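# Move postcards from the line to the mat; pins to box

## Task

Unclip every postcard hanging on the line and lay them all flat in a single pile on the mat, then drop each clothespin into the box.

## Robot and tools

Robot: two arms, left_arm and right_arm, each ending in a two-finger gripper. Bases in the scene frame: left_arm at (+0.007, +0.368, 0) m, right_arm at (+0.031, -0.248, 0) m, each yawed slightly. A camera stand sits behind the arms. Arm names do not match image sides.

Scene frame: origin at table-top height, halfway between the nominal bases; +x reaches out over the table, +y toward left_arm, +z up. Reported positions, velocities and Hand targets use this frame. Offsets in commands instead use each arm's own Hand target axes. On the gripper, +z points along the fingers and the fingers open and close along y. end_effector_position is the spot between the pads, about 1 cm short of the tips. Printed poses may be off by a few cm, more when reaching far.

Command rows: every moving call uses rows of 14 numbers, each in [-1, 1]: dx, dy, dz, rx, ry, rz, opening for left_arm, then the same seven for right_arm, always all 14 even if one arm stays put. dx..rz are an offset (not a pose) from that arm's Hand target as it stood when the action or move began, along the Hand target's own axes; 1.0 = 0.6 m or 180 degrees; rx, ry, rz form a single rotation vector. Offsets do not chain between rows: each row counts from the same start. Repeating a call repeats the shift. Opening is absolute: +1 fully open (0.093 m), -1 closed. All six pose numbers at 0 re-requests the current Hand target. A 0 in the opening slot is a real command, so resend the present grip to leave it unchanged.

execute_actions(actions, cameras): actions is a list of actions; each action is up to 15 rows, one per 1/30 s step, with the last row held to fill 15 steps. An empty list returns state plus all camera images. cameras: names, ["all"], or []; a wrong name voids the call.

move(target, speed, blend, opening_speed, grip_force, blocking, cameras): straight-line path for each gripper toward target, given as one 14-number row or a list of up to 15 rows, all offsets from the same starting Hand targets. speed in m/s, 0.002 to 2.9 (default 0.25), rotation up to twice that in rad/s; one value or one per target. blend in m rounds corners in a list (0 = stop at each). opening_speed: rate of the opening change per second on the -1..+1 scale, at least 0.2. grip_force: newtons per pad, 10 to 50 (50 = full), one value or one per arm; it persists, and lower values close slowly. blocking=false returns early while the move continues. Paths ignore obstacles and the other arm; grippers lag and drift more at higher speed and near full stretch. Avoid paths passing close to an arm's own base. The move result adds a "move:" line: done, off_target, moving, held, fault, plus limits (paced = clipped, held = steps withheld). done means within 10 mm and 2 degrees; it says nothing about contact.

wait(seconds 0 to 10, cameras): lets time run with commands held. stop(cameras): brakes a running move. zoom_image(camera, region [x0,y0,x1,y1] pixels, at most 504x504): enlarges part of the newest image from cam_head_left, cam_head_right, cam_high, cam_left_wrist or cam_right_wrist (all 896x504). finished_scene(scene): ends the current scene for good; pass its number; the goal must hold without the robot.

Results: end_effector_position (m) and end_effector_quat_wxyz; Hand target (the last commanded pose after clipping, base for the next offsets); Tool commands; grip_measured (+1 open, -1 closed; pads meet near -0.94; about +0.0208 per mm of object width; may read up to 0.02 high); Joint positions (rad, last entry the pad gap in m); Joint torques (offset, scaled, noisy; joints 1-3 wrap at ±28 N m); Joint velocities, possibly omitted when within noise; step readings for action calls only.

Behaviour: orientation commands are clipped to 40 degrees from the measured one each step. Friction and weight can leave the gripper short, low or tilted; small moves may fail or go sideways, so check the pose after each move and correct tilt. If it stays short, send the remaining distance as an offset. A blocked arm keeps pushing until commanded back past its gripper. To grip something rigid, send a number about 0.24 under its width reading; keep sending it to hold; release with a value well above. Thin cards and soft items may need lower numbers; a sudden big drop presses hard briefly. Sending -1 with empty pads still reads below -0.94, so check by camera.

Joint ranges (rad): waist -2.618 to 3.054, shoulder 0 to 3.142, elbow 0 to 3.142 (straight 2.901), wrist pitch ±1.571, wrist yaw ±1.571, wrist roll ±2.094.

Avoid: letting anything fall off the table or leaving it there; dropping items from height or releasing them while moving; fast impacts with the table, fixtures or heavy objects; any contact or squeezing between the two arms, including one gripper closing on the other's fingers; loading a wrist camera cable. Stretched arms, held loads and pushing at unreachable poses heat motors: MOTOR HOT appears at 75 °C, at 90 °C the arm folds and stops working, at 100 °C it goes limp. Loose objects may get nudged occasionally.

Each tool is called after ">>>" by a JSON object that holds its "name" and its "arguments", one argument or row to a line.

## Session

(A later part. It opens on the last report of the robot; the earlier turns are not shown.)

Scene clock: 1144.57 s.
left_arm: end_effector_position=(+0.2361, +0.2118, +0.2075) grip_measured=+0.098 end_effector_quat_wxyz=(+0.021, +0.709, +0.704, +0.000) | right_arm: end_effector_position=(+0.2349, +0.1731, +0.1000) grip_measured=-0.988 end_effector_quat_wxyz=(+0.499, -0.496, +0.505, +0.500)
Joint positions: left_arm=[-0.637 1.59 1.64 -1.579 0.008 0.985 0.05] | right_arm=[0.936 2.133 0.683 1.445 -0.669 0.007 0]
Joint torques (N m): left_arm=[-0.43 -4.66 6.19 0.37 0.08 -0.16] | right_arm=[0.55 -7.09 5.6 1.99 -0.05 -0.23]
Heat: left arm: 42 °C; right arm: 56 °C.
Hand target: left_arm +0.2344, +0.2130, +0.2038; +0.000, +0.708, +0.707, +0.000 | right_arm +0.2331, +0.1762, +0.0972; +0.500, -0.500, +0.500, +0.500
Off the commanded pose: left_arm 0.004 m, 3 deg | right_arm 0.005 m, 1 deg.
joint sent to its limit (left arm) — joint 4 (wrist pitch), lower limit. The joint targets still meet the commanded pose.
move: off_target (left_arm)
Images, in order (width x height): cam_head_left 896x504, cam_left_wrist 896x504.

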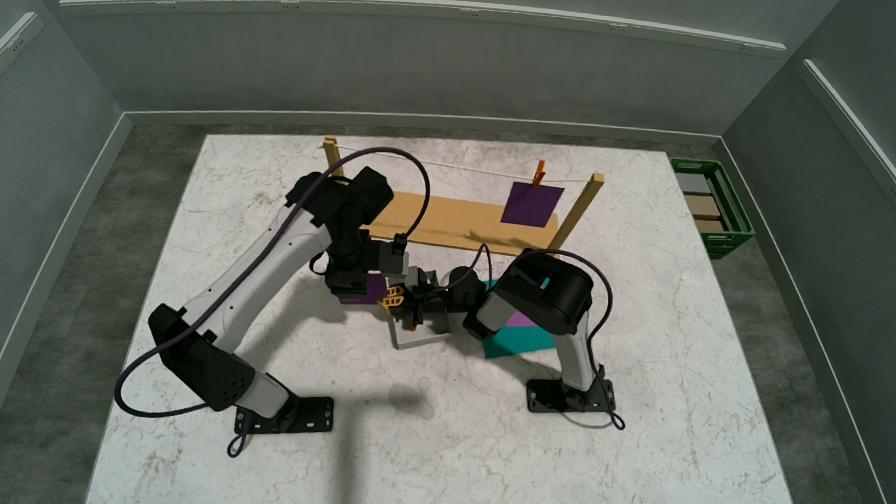

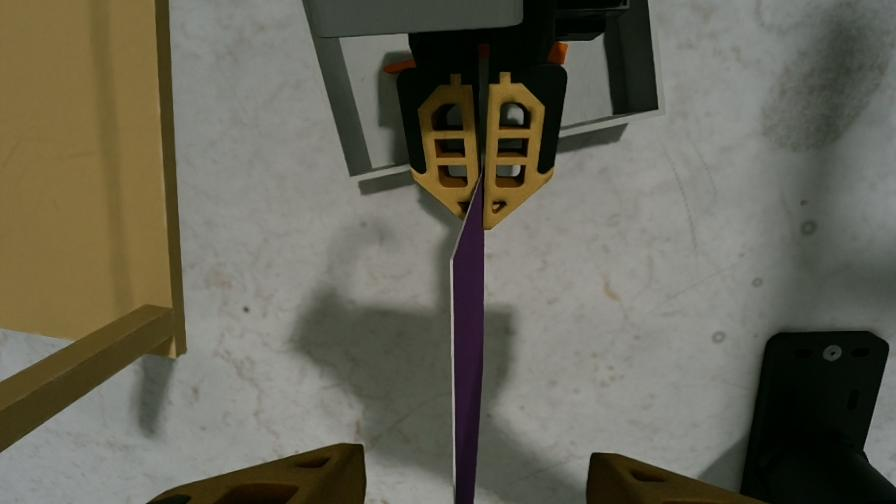

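>>> {"name": "move", "arguments": {
  "target": [0,0.004,0.042,0,0,0,0.1,0,0,0,0,0,0,-1],
  "speed": 0.08,
  "cameras": ["cam_left_wrist","cam_right_wrist"]
}}

Scene clock: 1150.07 s.
left_arm: end_effector_position=(+0.2319, +0.2146, +0.1833) grip_measured=+0.098 end_effector_quat_wxyz=(-0.001, +0.709, +0.705, -0.004) | right_arm: end_effector_position=(+0.2349, +0.1731, +0.1000) grip_measured=-0.988 end_effector_quat_wxyz=(+0.499, -0.496, +0.505, +0.500)
Joint positions: left_arm=[-0.637 1.59 1.542 -1.526 0.008 0.984 0.05] | right_arm=[0.936 2.133 0.683 1.445 -0.669 0.007 0]
Joint torques (N m): left_arm=[-0.02 -4.52 6.2 0.57 0.07 -0.11] | right_arm=[0.57 -7.09 5.59 2 -0.04 -0.23]
Heat: left arm: 42 °C; right arm: 56 °C.
Hand target: left_arm +0.2368, +0.2130, +0.1785; +0.000, +0.707, +0.707, +0.000 | right_arm +0.2331, +0.1762, +0.0972; +0.500, -0.500, +0.500, +0.500
Off the commanded pose: left_arm 0.007 m, 1 deg | right_arm 0.005 m, 1 deg.
move: done
Images, in order (width x height): cam_left_wrist 896x504, cam_right_wrist 896x504.

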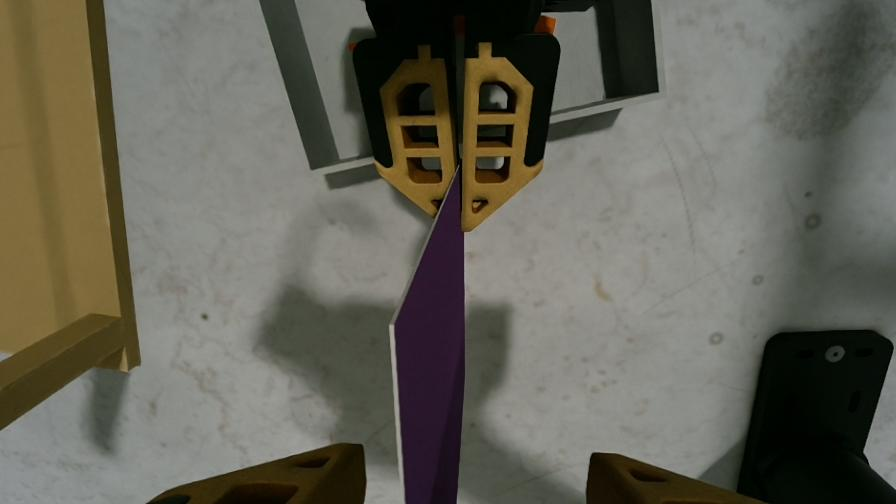

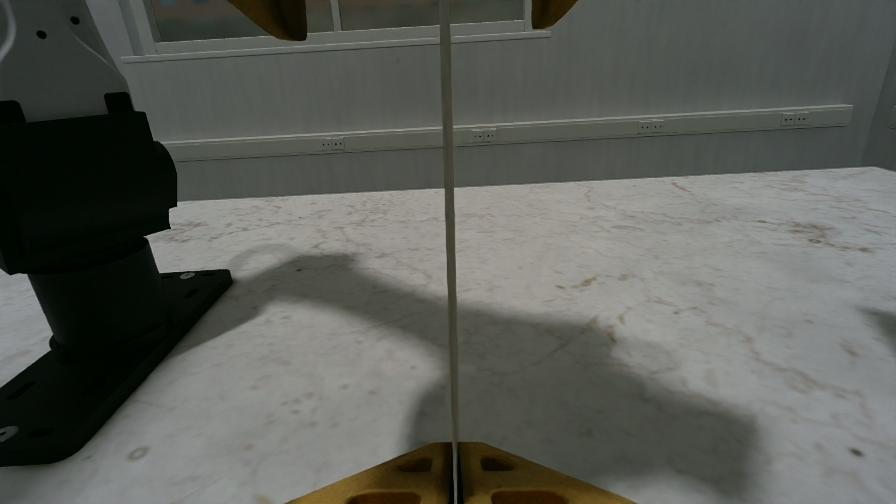

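>>> {"name": "move", "arguments": {
  "target": [
    [0,0.014,0,0,0,0,0.1,0,0,0,0,0,0,-1],
    [0,0.014,0,0,0,0,-1,0,0,0,0,0,0,-1]
  ],
  "speed": 0.06,
  "opening_speed": 0.7,
  "cameras": ["cam_left_wrist","cam_right_wrist"]
}}

Scene clock: 1155.93 s.
left_arm: end_effector_position=(+0.2362, +0.2159, +0.1766) grip_measured=-0.971 end_effector_quat_wxyz=(-0.012, +0.705, +0.709, -0.006) | right_arm: end_effector_position=(+0.2348, +0.1731, +0.1001) grip_measured=-0.988 end_effector_quat_wxyz=(+0.499, -0.496, +0.505, +0.500)
Joint positions: left_arm=[-0.624 1.617 1.542 -1.522 0.007 0.984 0] | right_arm=[0.936 2.133 0.683 1.446 -0.67 0.007 0]
Joint torques (N m): left_arm=[0.34 -4.7 8.57 0.46 0.08 0.05] | right_arm=[0.58 -7.06 5.57 2 -0.04 -0.23]
Heat: left arm: 42 °C; right arm: 56 °C.
Hand target: left_arm +0.2451, +0.2131, +0.1785; +0.000, +0.707, +0.707, +0.000 | right_arm +0.2330, +0.1762, +0.0972; +0.500, -0.500, +0.499, +0.500
Off the commanded pose: left_arm 0.010 m, 1 deg | right_arm 0.005 m, 1 deg.
move: done; target 2's new opening was sent with left_arm's hand 0.011 m and 2 deg from that target
Images, in order (width x height): cam_left_wrist 896x504, cam_right_wrist 896x504.

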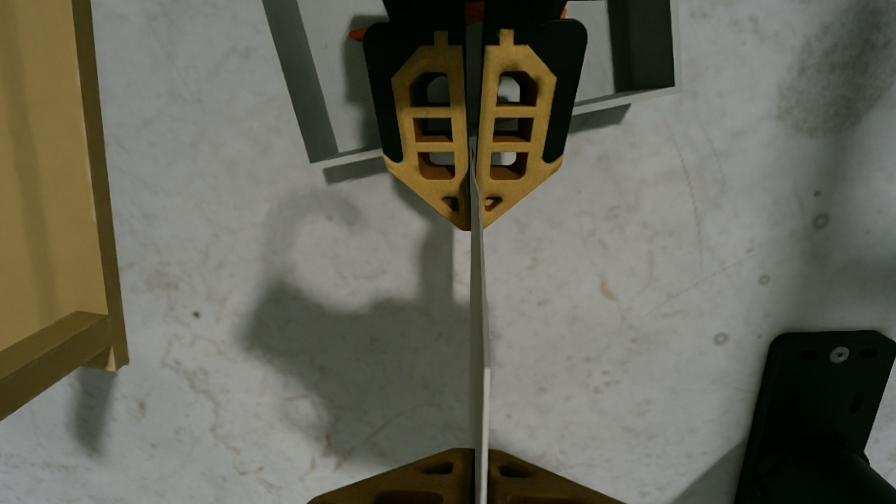

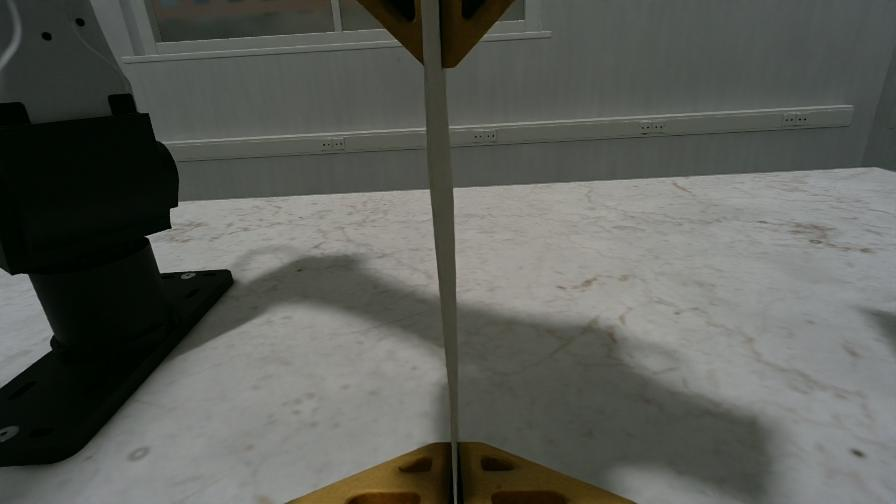

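>>> {"name": "move", "arguments": {
  "target": [
    [0,-0.015,0,0,0,0,-1,0,0,0,0,0,0,0.2],
    [0,-0.015,0,0,0,0,-1,0,0,-0.26,0,0,0,0.2],
    [0,-0.015,0,0,0,0,-1,-0.255,-0.028,-0.927,0.5,0,0,0.2]
  ],
  "speed": 0.2,
  "blend": [0,0.04,0],
  "cameras": ["cam_left_wrist","cam_head_left"]
}}

Scene clock: 1164.73 s.
left_arm: end_effector_position=(+0.2350, +0.2142, +0.1766) grip_measured=-0.971 end_effector_quat_wxyz=(-0.012, +0.708, +0.706, -0.006) | right_arm: end_effector_position=(+0.2490, -0.3767, +0.2427) grip_measured=+0.198 end_effector_quat_wxyz=(+0.706, +0.004, +0.708, +0.013)
Joint positions: left_arm=[-0.632 1.617 1.542 -1.522 0.007 0.984 0] | right_arm=[-1.164 0.693 0.298 0.39 -1.218 0.019 0.055]
Joint torques (N m): left_arm=[-0.53 -6.99 6.05 0.47 0.08 -0.13] | right_arm=[0.03 0.69 10.91 1.41 0.05 -0.33]
Heat: left arm: 44 °C; right arm: 56 °C.
Hand target: left_arm +0.2362, +0.2131, +0.1785; +0.000, +0.707, +0.707, +0.000 | right_arm +0.2498, -0.3803, +0.2493; +0.707, +0.001, +0.707, +0.001
Off the commanded pose: left_arm 0.002 m, 1 deg | right_arm 0.008 m, 1 deg.
move: done
Images, in order (width x height): cam_head_left 896x504, cam_left_wrist 896x504.

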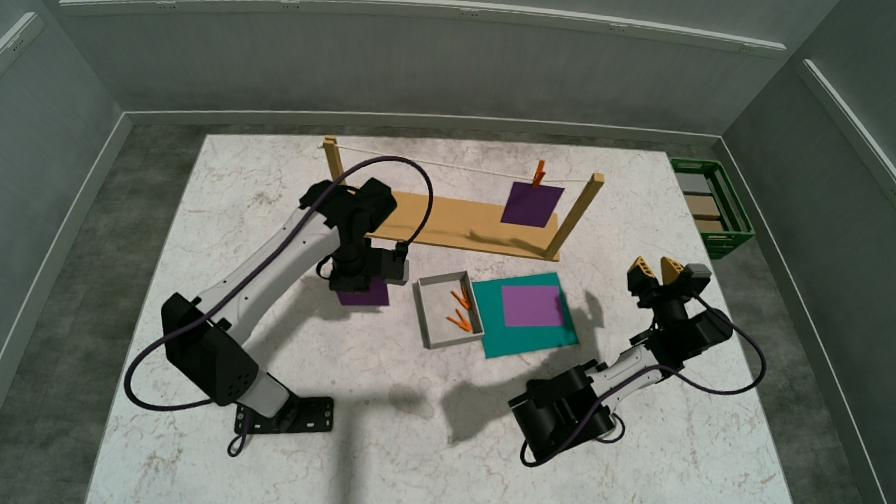

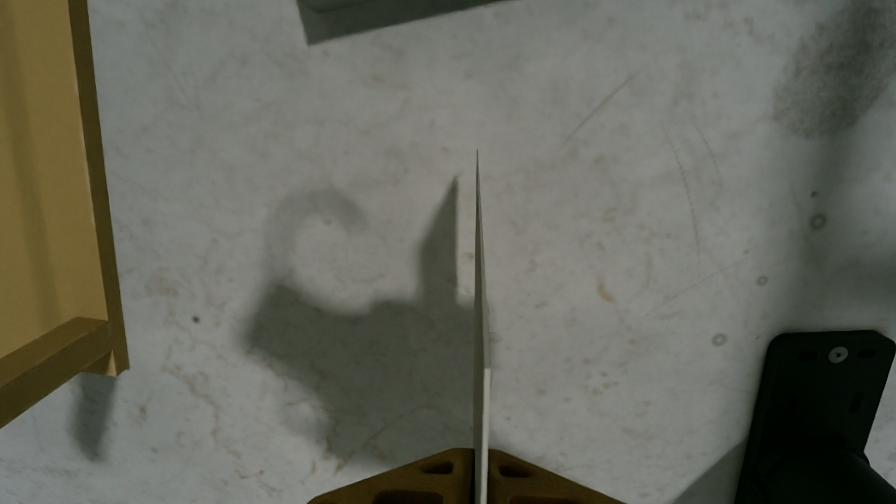

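>>> {"name": "move", "arguments": {
  "target": [0,0,0,0,0,0,-1,0.15,0.458,0.017,0.385,0.385,0.385,-1],
  "speed": 0.25,
  "cameras": ["cam_right_wrist","cam_head_right","cam_high"]
}}

Scene clock: 1182.00 s.
left_arm: end_effector_position=(+0.2350, +0.2142, +0.1766) grip_measured=-0.971 end_effector_quat_wxyz=(-0.012, +0.708, +0.706, -0.006) | right_arm: end_effector_position=(+0.2573, -0.1061, +0.1575) grip_measured=-0.989 end_effector_quat_wxyz=(-0.002, +0.694, +0.720, +0.003)
Joint positions: left_arm=[-0.632 1.617 1.542 -1.522 0.007 0.984 0] | right_arm=[0.598 1.55 1.4 -1.414 -0.005 2.089 0]
Joint torques (N m): left_arm=[-0.53 -6.97 6.11 0.46 0.09 -0.12] | right_arm=[-0.55 -4.49 9.37 0.06 -0.05 0]
Heat: left arm: 46 °C; right arm: 58 °C.
Hand target: left_arm +0.2362, +0.2131, +0.1785; +0.000, +0.707, +0.707, +0.000 | right_arm +0.2600, -0.1053, +0.1598; -0.001, +0.707, +0.707, +0.001
Off the commanded pose: left_arm 0.002 m, 1 deg | right_arm 0.004 m, 2 deg.
joint sent to its limit (right arm) — joint 6 (wrist roll), upper limit. The joint targets still meet the commanded pose.
move: done
Images, in order (width x height): cam_head_right 896x504, cam_high 896x504, cam_right_wrist 896x504.

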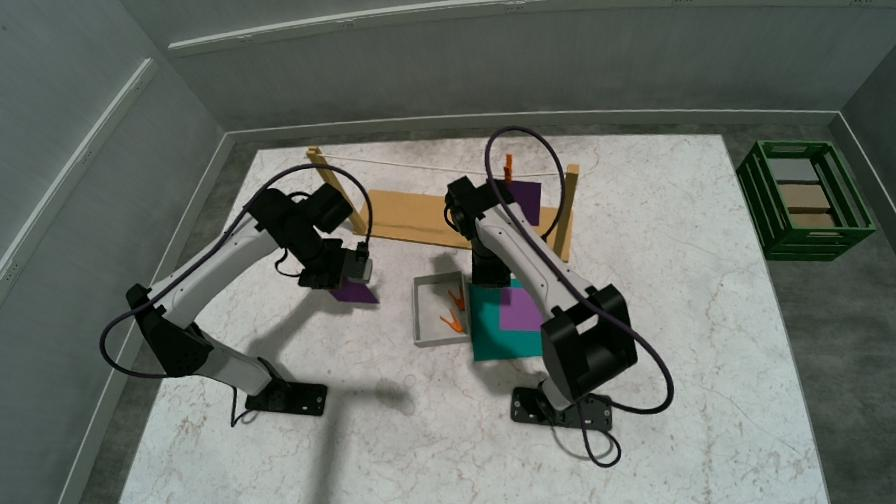

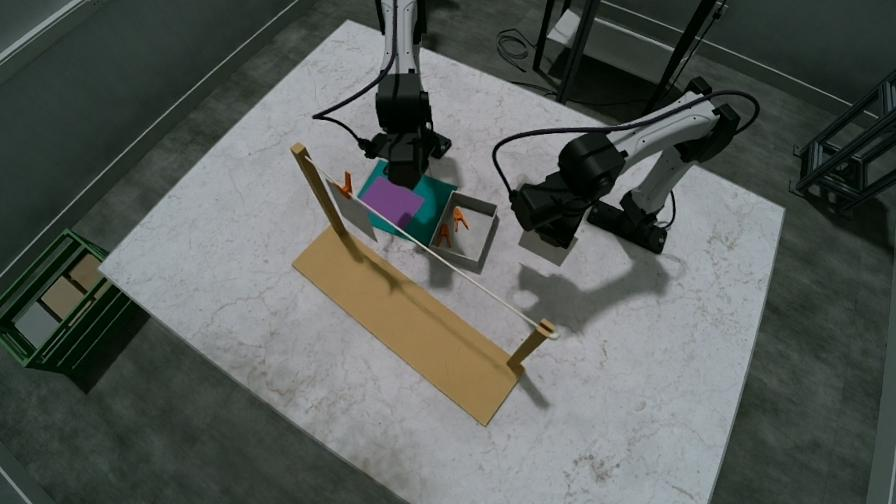

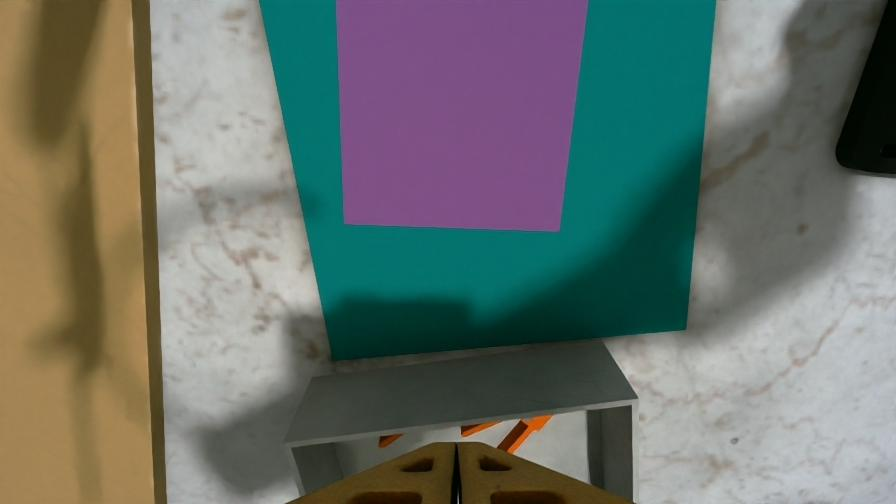

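>>> {"name": "move", "arguments": {
  "target": [
    [0,0,0,0,0,0,-1,0.025,0,0.23,0,0,0,-1],
    [0,0,0,0,0,0,-1,0.178,0,0.23,0,0,0,-1]
  ],
  "speed": [0.12,0.04],
  "cameras": ["cam_right_wrist","cam_head_left"]
}}

Scene clock: 1189.73 s.
left_arm: end_effector_position=(+0.2350, +0.2142, +0.1766) grip_measured=-0.971 end_effector_quat_wxyz=(-0.012, +0.708, +0.706, -0.006) | right_arm: end_effector_position=(+0.2607, -0.0022, +0.0236) grip_measured=-0.989 end_effector_quat_wxyz=(-0.055, +0.615, +0.786, +0.012)
Joint positions: left_arm=[-0.632 1.617 1.542 -1.522 0.007 0.984 0] | right_arm=[0.804 1.888 1.242 -0.918 -0.113 2.09 0]
Joint torques (N m): left_arm=[-0.5 -6.99 6.06 0.47 0.09 -0.12] | right_arm=[0.49 -6.72 8.68 0.06 -0.08 -0.01]
Heat: left arm: 47 °C; right arm: 59 °C.
Hand target: left_arm +0.2362, +0.2131, +0.1785; +0.000, +0.707, +0.707, +0.000 | right_arm +0.2600, +0.0018, +0.0219; -0.001, +0.707, +0.707, +0.001
Off the commanded pose: left_arm 0.002 m, 1 deg | right_arm 0.004 m, 15 deg.
joint sent to its limit (right arm) — joint 6 (wrist roll), upper limit. The joint targets are off in orientation, not in position.
move: off_target (right_arm)
Images, in order (width x height): cam_head_left 896x504, cam_right_wrist 896x504.

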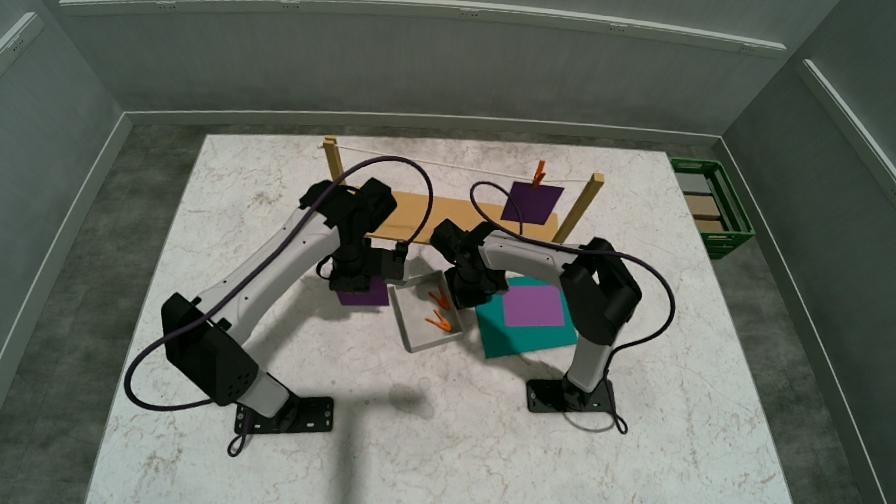

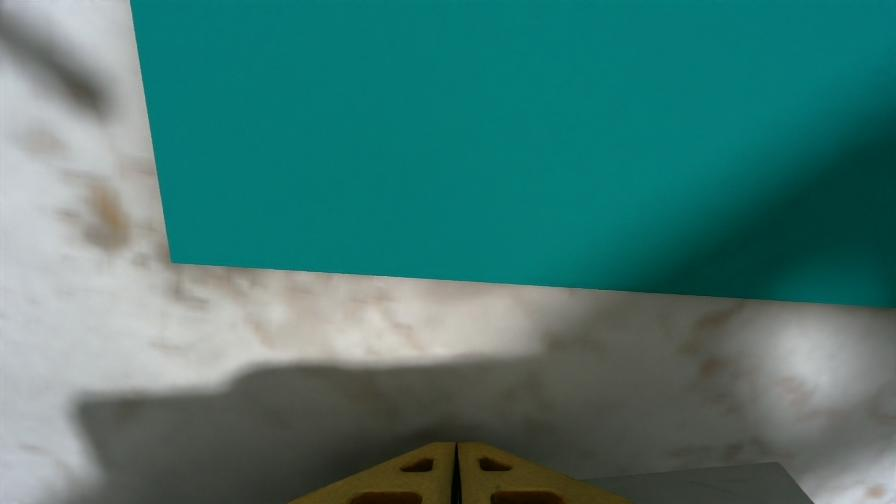

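>>> {"name": "move", "arguments": {
  "target": [
    [0,0,0,0,0,0,-1,-0.035,0,0,0,0,0,-1],
    [0,0,0,0,0,0,-1,-0.07,0,-0.2,0,0,0,-1],
    [0,0,0,0,0,0,-1,-0.637,-0.017,-0.38,-0.385,-0.385,-0.385,-1]
  ],
  "speed": 0.2,
  "blend": [0.015,0.03,0],
  "cameras": ["cam_head_left"]
}}

Scene clock: 1200.10 s.
left_arm: end_effector_position=(+0.2350, +0.2142, +0.1766) grip_measured=-0.971 end_effector_quat_wxyz=(-0.012, +0.708, +0.706, -0.006) | right_arm: end_effector_position=(+0.2503, -0.3806, +0.2535) grip_measured=-0.989 end_effector_quat_wxyz=(+0.708, -0.004, +0.706, -0.006)
Joint positions: left_arm=[-0.632 1.617 1.542 -1.522 0.007 0.984 0] | right_arm=[-1.159 0.698 0.336 0.368 -1.199 -0.008 0]
Joint torques (N m): left_arm=[-0.47 -6.98 6.09 0.47 0.09 -0.12] | right_arm=[-0.34 0.62 7.66 1.61 -0.11 -0.09]
Heat: left arm: 47 °C; right arm: 59 °C.
Hand target: left_arm +0.2362, +0.2131, +0.1785; +0.000, +0.707, +0.707, +0.000 | right_arm +0.2498, -0.3809, +0.2493; +0.707, +0.001, +0.707, +0.001
Off the commanded pose: left_arm 0.002 m, 1 deg | right_arm 0.004 m, 1 deg.
move: done
Images, in order (width x height): cam_head_left 896x504.

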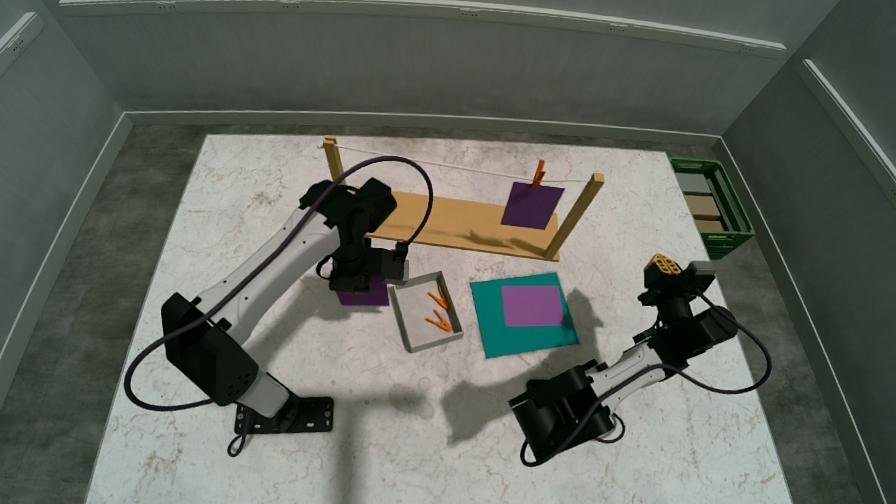

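>>> {"name": "move", "arguments": {
  "target": [
    [-0.02,0,-0.094,0,0,0,-1,0,0,0,0,0,0,-1],
    [-0.072,-0.002,-0.094,0,0,-0.5,-1,0,0,0,0,0,0,-1]
  ],
  "speed": 0.15,
  "blend": [0.02,0],
  "cameras": ["cam_left_wrist"]
}}

Scene clock: 1211.23 s.
left_arm: end_effector_position=(+0.2342, +0.1707, +0.2328) grip_measured=-0.971 end_effector_quat_wxyz=(+0.053, +0.006, +0.997, -0.050) | right_arm: end_effector_position=(+0.2503, -0.3806, +0.2538) grip_measured=-0.989 end_effector_quat_wxyz=(+0.708, -0.004, +0.706, -0.006)
Joint positions: left_arm=[-0.754 1.616 1.763 -1.572 0.007 -0.7 0] | right_arm=[-1.159 0.698 0.336 0.37 -1.199 -0.006 0]
Joint torques (N m): left_arm=[-0.49 -4.59 8.54 0.53 0 -0.24] | right_arm=[-0.38 0.59 7.64 1.61 -0.11 -0.08]
Heat: left arm: 47 °C; right arm: 59 °C.
Hand target: left_arm +0.2350, +0.1699, +0.2349; +0.000, +0.001, +1.000, +0.000 | right_arm +0.2498, -0.3809, +0.2493; +0.707, +0.001, +0.707, +0.000
Off the commanded pose: left_arm 0.002 m, 8 deg | right_arm 0.005 m, 1 deg.
joint sent to its limit (left arm) — joint 4 (wrist pitch), lower limit. The joint targets are off in orientation, not in position.
move: off_target (left_arm)
Images, in order (width x height): cam_left_wrist 896x504.

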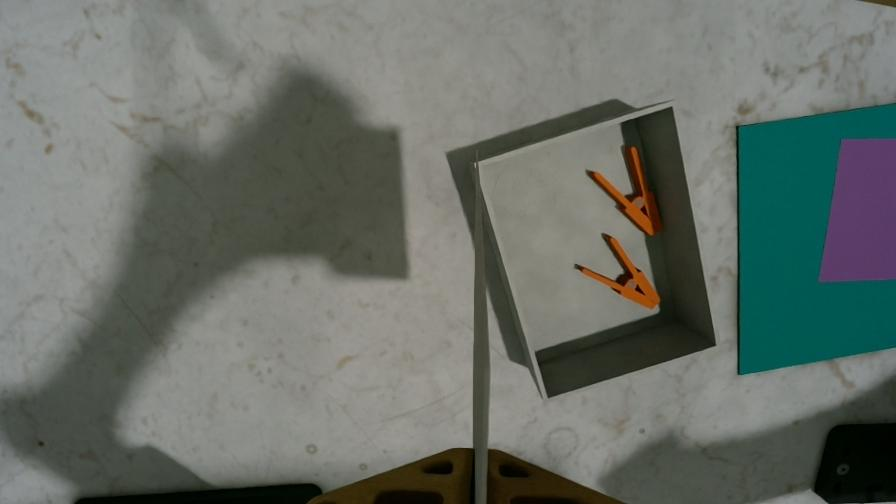

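>>> {"name": "move", "arguments": {
  "target": [-0.0167,-0.367,0.047,0.278,0,0,-1,0,0,0,0,0,0,-1],
  "speed": 0.15,
  "cameras": ["cam_left_wrist","cam_head_left","cam_head_right"]
}}

Scene clock: 1215.70 s.
left_arm: end_effector_position=(+0.2454, -0.0459, +0.2123) grip_measured=-0.972 end_effector_quat_wxyz=(+0.006, +0.002, +0.907, -0.420) | right_arm: end_effector_position=(+0.2503, -0.3806, +0.2538) grip_measured=-0.989 end_effector_quat_wxyz=(+0.708, -0.004, +0.706, -0.006)
Joint positions: left_arm=[-0.922 1.755 1.525 -0.598 0.5 -1.073 0] | right_arm=[-1.159 0.698 0.336 0.37 -1.199 -0.006 0]
Joint torques (N m): left_arm=[-0.43 -6.98 7.31 1.93 0.42 -0.13] | right_arm=[-0.38 0.64 7.58 1.61 -0.11 -0.08]
Heat: left arm: 46 °C; right arm: 59 °C.
Hand target: left_arm +0.2448, -0.0504, +0.2068; +0.000, +0.000, +0.906, -0.423 | right_arm +0.2498, -0.3809, +0.2493; +0.707, +0.001, +0.707, +0.000
Off the commanded pose: left_arm 0.007 m, 1 deg | right_arm 0.004 m, 1 deg.
move: done
Images, in order (width x height): cam_head_left 896x504, cam_head_right 896x504, cam_left_wrist 896x504.

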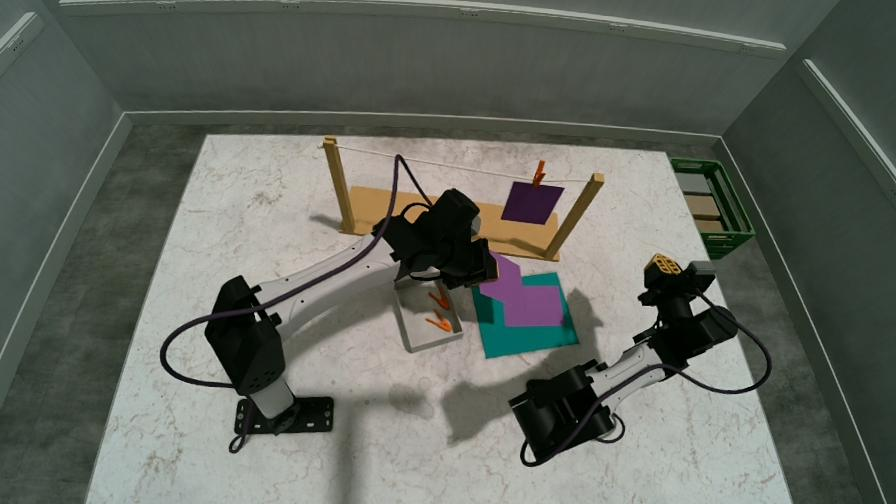

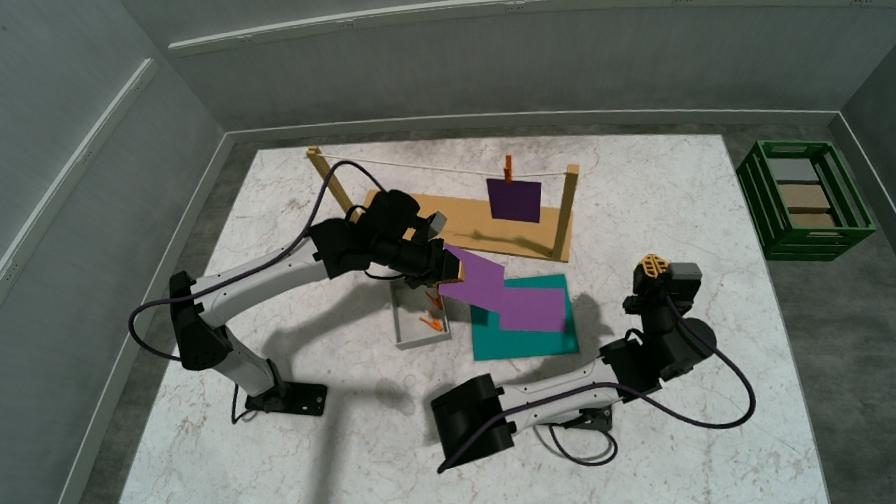

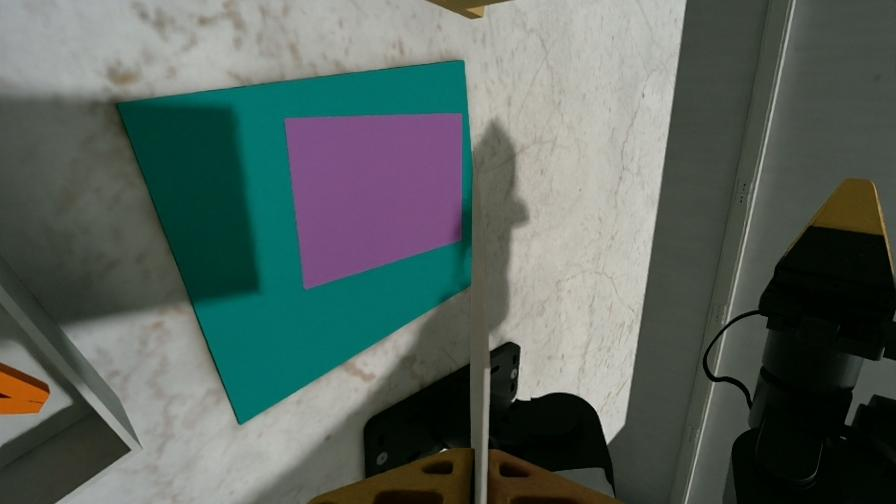

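>>> {"name": "move", "arguments": {
  "target": [
    [-0.028,0.008,0.267,0,0,0,-1,0,0,0,0,0,0,-1],
    [-0.028,0.043,0.296,0,0,0,-1,0,0,0,0,0,0,-1]
  ],
  "speed": 0.1,
  "blend": [0.01,0],
  "cameras": ["cam_left_wrist","cam_head_left","cam_head_right"]
}}

Scene clock: 1226.07 s.
left_arm: end_effector_position=(+0.2588, -0.1680, +0.0837) grip_measured=-0.972 end_effector_quat_wxyz=(-0.006, +0.007, +0.904, -0.427) | right_arm: end_effector_position=(+0.2503, -0.3806, +0.2538) grip_measured=-0.989 end_effector_quat_wxyz=(+0.708, -0.004, +0.706, -0.006)
Joint positions: left_arm=[-1.054 2.25 1.703 -0.231 0.438 -1.18 0] | right_arm=[-1.159 0.698 0.336 0.37 -1.199 -0.006 0]
Joint torques (N m): left_arm=[-0.36 -10.17 7.35 1.98 0.06 -0.12] | right_arm=[-0.36 0.64 7.62 1.61 -0.11 -0.08]
Heat: left arm: 47 °C; right arm: 59 °C.
Hand target: left_arm +0.2613, -0.1699, +0.0729; +0.000, +0.000, +0.906, -0.423 | right_arm +0.2498, -0.3809, +0.2493; +0.707, +0.001, +0.707, +0.000
Off the commanded pose: left_arm 0.011 m, 1 deg | right_arm 0.004 m, 1 deg.
move: off_target (left_arm)
Images, in order (width x height): cam_head_left 896x504, cam_head_right 896x504, cam_left_wrist 896x504.

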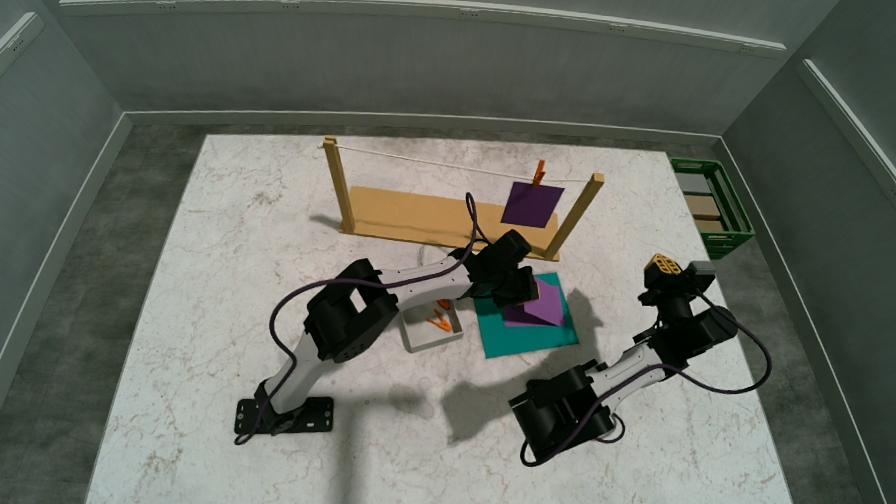

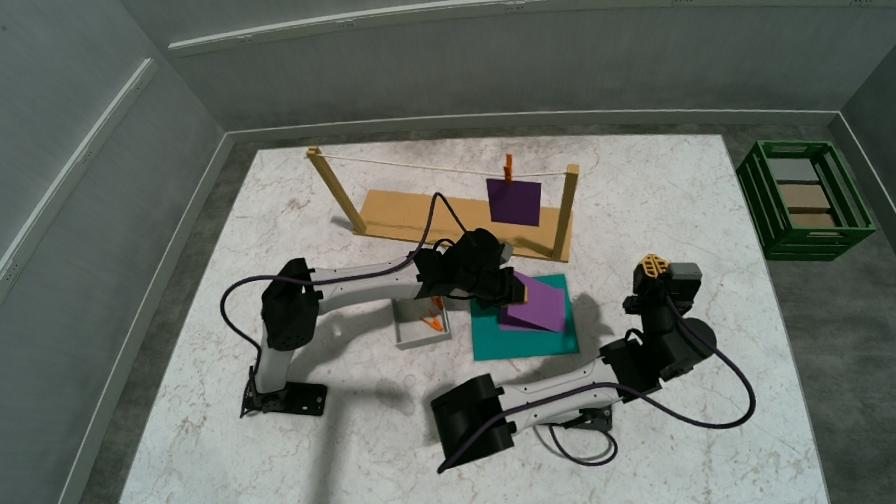

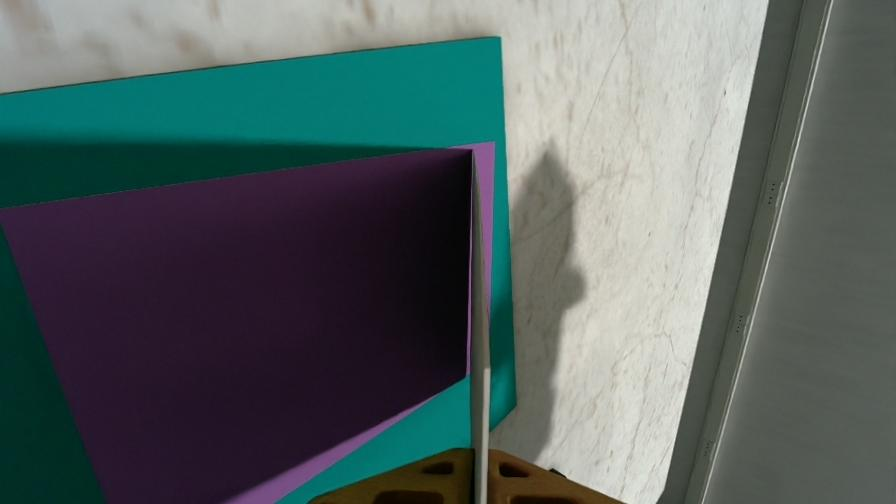

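>>> {"name": "move", "arguments": {
  "target": [
    [-0.005,0.049,0.0147,0,0,0,-1,0,0,0,0,0,0,-1],
    [-0.008,0.1025,0.036,0,0,0,-1,0,0,0,0,0,0,-1]
  ],
  "speed": 0.06,
  "blend": [0.01,0],
  "cameras": ["cam_left_wrist","cam_head_right"]
}}

Scene clock: 1233.23 s.
left_arm: end_effector_position=(+0.2651, -0.1509, +0.0280) grip_measured=-0.972 end_effector_quat_wxyz=(+0.002, +0.000, +0.902, -0.432) | right_arm: end_effector_position=(+0.2503, -0.3806, +0.2538) grip_measured=-0.989 end_effector_quat_wxyz=(+0.708, -0.004, +0.706, -0.006)
Joint positions: left_arm=[-1.028 2.29 1.522 0.002 0.442 -1.175 0] | right_arm=[-1.159 0.698 0.336 0.37 -1.199 -0.006 0]
Joint torques (N m): left_arm=[0.42 -9.51 6.48 1.83 0.29 0.11] | right_arm=[-0.34 0.64 7.6 1.61 -0.11 -0.08]
Heat: left arm: 49 °C; right arm: 59 °C.
Hand target: left_arm +0.2662, -0.1470, +0.0119; +0.000, +0.000, +0.906, -0.423 | right_arm +0.2498, -0.3809, +0.2493; +0.707, +0.001, +0.707, +0.000
Off the commanded pose: left_arm 0.017 m, 1 deg | right_arm 0.004 m, 1 deg.
move: off_target (left_arm)
Images, in order (width x height): cam_head_right 896x504, cam_left_wrist 896x504.

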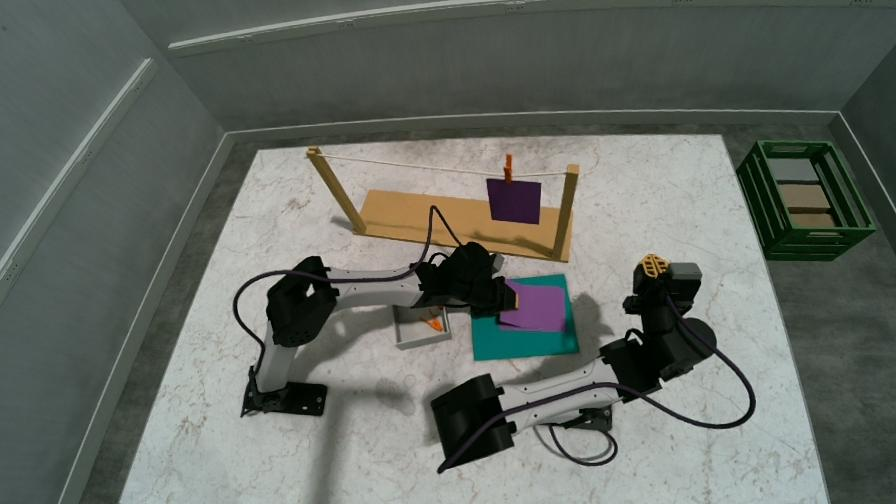

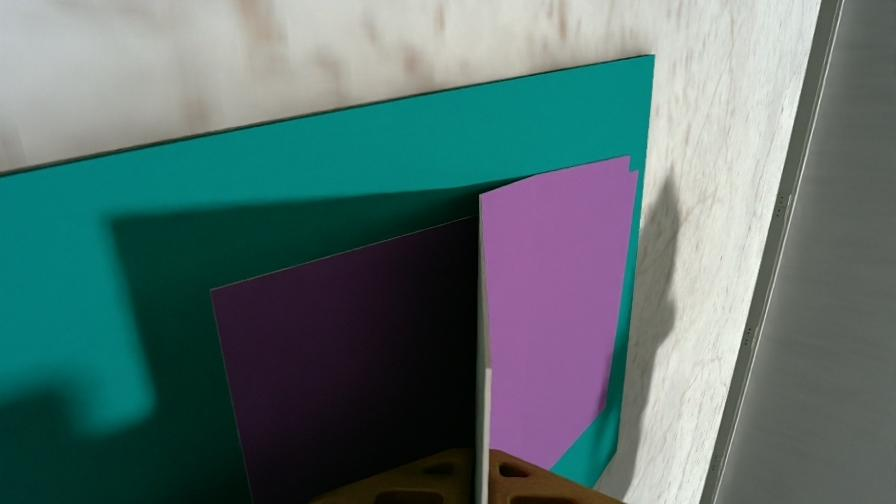

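>>> {"name": "move", "arguments": {
  "target": [0,0.026,0.0155,0,0,0,-1,0,0,0,0,0,0,-1],
  "speed": 0.05,
  "cameras": ["cam_left_wrist"]
}}

Scene clock: 1237.87 s.
left_arm: end_effector_position=(+0.2665, -0.1527, +0.0214) grip_measured=-0.972 end_effector_quat_wxyz=(+0.006, +0.006, +0.895, -0.446) | right_arm: end_effector_position=(+0.2503, -0.3806, +0.2538) grip_measured=-0.989 end_effector_quat_wxyz=(+0.708, -0.004, +0.706, -0.006)
Joint positions: left_arm=[-1.024 2.309 1.497 0.076 0.456 -1.172 0] | right_arm=[-1.159 0.698 0.336 0.37 -1.199 -0.006 0]
Joint torques (N m): left_arm=[0.34 -8.7 5.9 1.69 0.15 0.11] | right_arm=[-0.35 0.64 7.64 1.62 -0.11 -0.08]
Heat: left arm: 50 °C; right arm: 59 °C.
Hand target: left_arm +0.2660, -0.1441, -0.0061; -0.001, +0.000, +0.906, -0.423 | right_arm +0.2498, -0.3809, +0.2493; +0.707, +0.001, +0.707, +0.000
Off the commanded pose: left_arm 0.029 m, 3 deg | right_arm 0.004 m, 1 deg.
move: off_target (left_arm)
Images, in order (width x height): cam_left_wrist 896x504.

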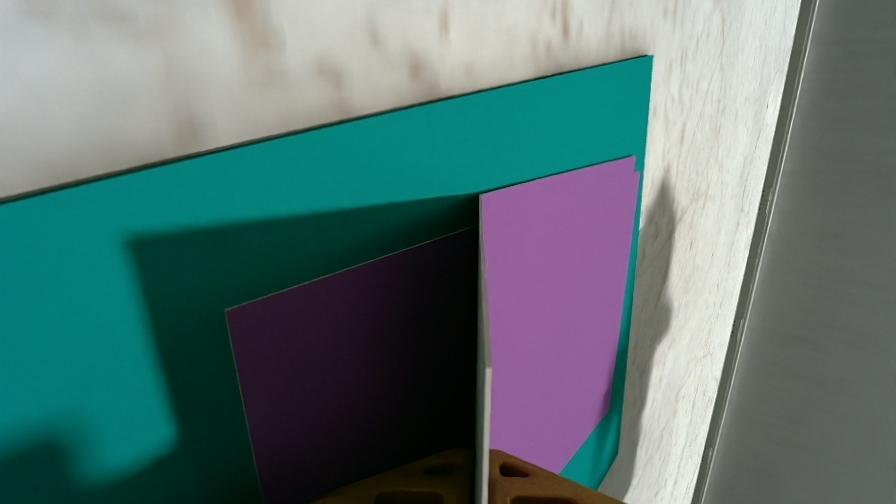

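>>> {"name": "move", "arguments": {
  "target": [
    [-0.0,-0.035,-0.012,0,0,0,-0.6,0,0,0,0,0,0,-1],
    [0,-0.04,-0.11,0,0,0,-0.6,0,0,0,0,0,0,-1]
  ],
  "speed": 0.05,
  "opening_speed": 0.3,
  "blend": [0.01,0],
  "cameras": ["cam_left_wrist","cam_head_right"]
}}

Scene clock: 1245.53 s.
left_arm: end_effector_position=(+0.2669, -0.1119, +0.0393) grip_measured=-0.602 end_effector_quat_wxyz=(-0.005, -0.008, +0.909, -0.416) | right_arm: end_effector_position=(+0.2503, -0.3806, +0.2538) grip_measured=-0.989 end_effector_quat_wxyz=(+0.708, -0.004, +0.706, -0.006)
Joint positions: left_arm=[-0.978 2.174 1.405 -0.054 0.469 -1.139 0.016] | right_arm=[-1.159 0.698 0.336 0.37 -1.199 -0.006 0]
Joint torques (N m): left_arm=[0.24 -13.96 6.49 1.55 0.36 0.12] | right_arm=[-0.36 0.65 7.61 1.61 -0.11 -0.08]
Heat: left arm: 51 °C; right arm: 59 °C.
Hand target: left_arm +0.2662, -0.1089, +0.0547; -0.001, +0.000, +0.906, -0.423 | right_arm +0.2498, -0.3809, +0.2493; +0.707, +0.001, +0.707, +0.000
Off the commanded pose: left_arm 0.016 m, 1 deg | right_arm 0.004 m, 1 deg.
move: off_target (left_arm); blend cut to 0 m at target 1
Images, in order (width x height): cam_head_right 896x504, cam_left_wrist 896x504.

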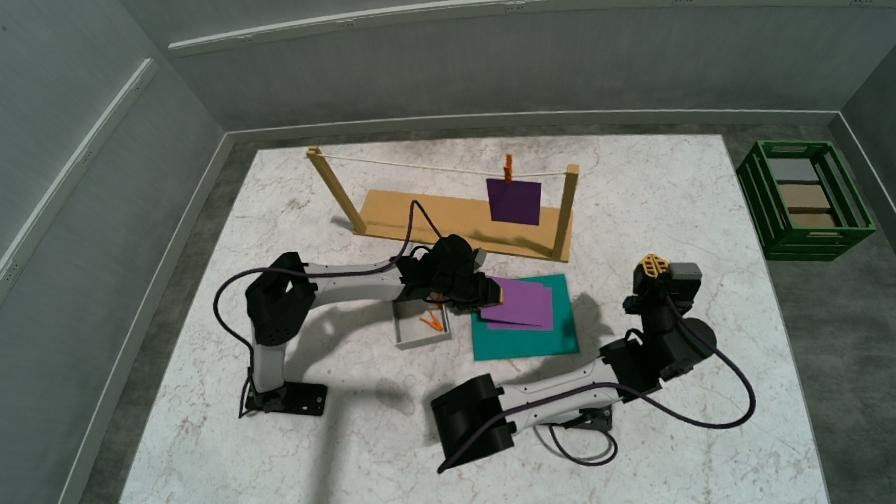

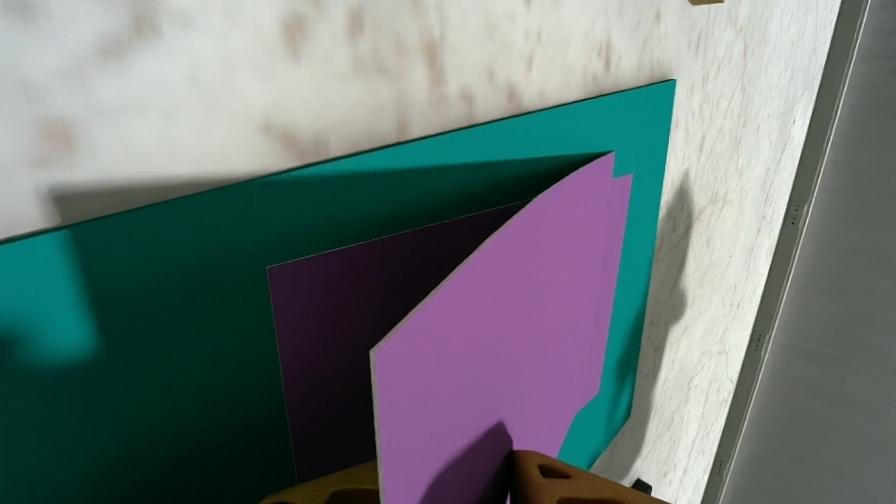

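>>> {"name": "execute_actions", "arguments": {
  "actions": [],
  "cameras": ["cam_head_right","cam_left_wrist"]
}}

Scene clock: 1260.07 s.
left_arm: end_effector_position=(+0.2669, -0.1118, +0.0392) grip_measured=-0.602 end_effector_quat_wxyz=(-0.005, -0.008, +0.909, -0.416) | right_arm: end_effector_position=(+0.2503, -0.3806, +0.2538) grip_measured=-0.989 end_effector_quat_wxyz=(+0.708, -0.004, +0.706, -0.006)
Joint positions: left_arm=[-0.978 2.174 1.405 -0.054 0.469 -1.138 0.016] | right_arm=[-1.159 0.698 0.336 0.37 -1.199 -0.006 0]
Joint velocities: within noise
Joint torques (N m): left_arm=[0.27 -13.98 6.49 1.53 0.38 0.12] | right_arm=[-0.34 0.64 7.58 1.61 -0.11 -0.08]
Heat: left arm: 55 °C; right arm: 59 °C.
Hand target: left_arm +0.2662, -0.1089, +0.0547; +0.000, +0.000, +0.906, -0.423 | right_arm +0.2498, -0.3809, +0.2493; +0.707, +0.001, +0.707, +0.000
Tool commands: left_gripper/opening=-0.6 right_gripper/opening=-1.0
Off the commanded pose: left_arm 0.016 m, 1 deg | right_arm 0.004 m, 1 deg.
Images, in order (width x height): cam_head_right 896x504, cam_left_wrist 896x504.

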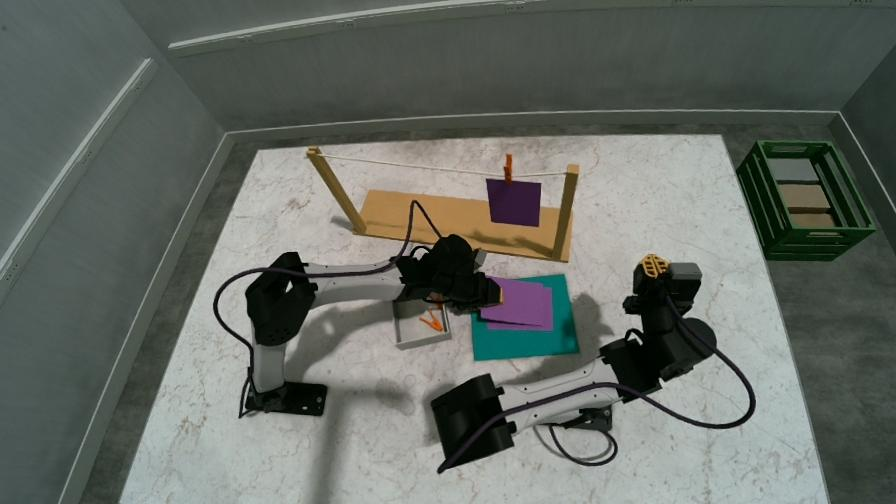

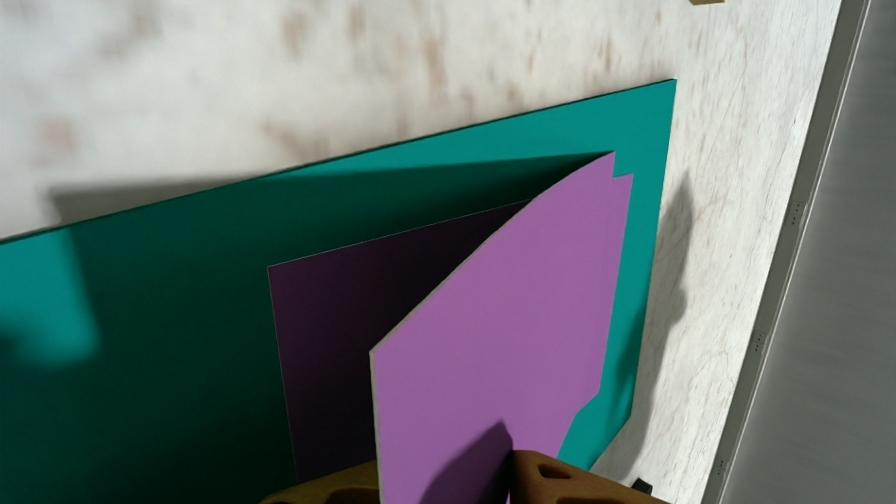

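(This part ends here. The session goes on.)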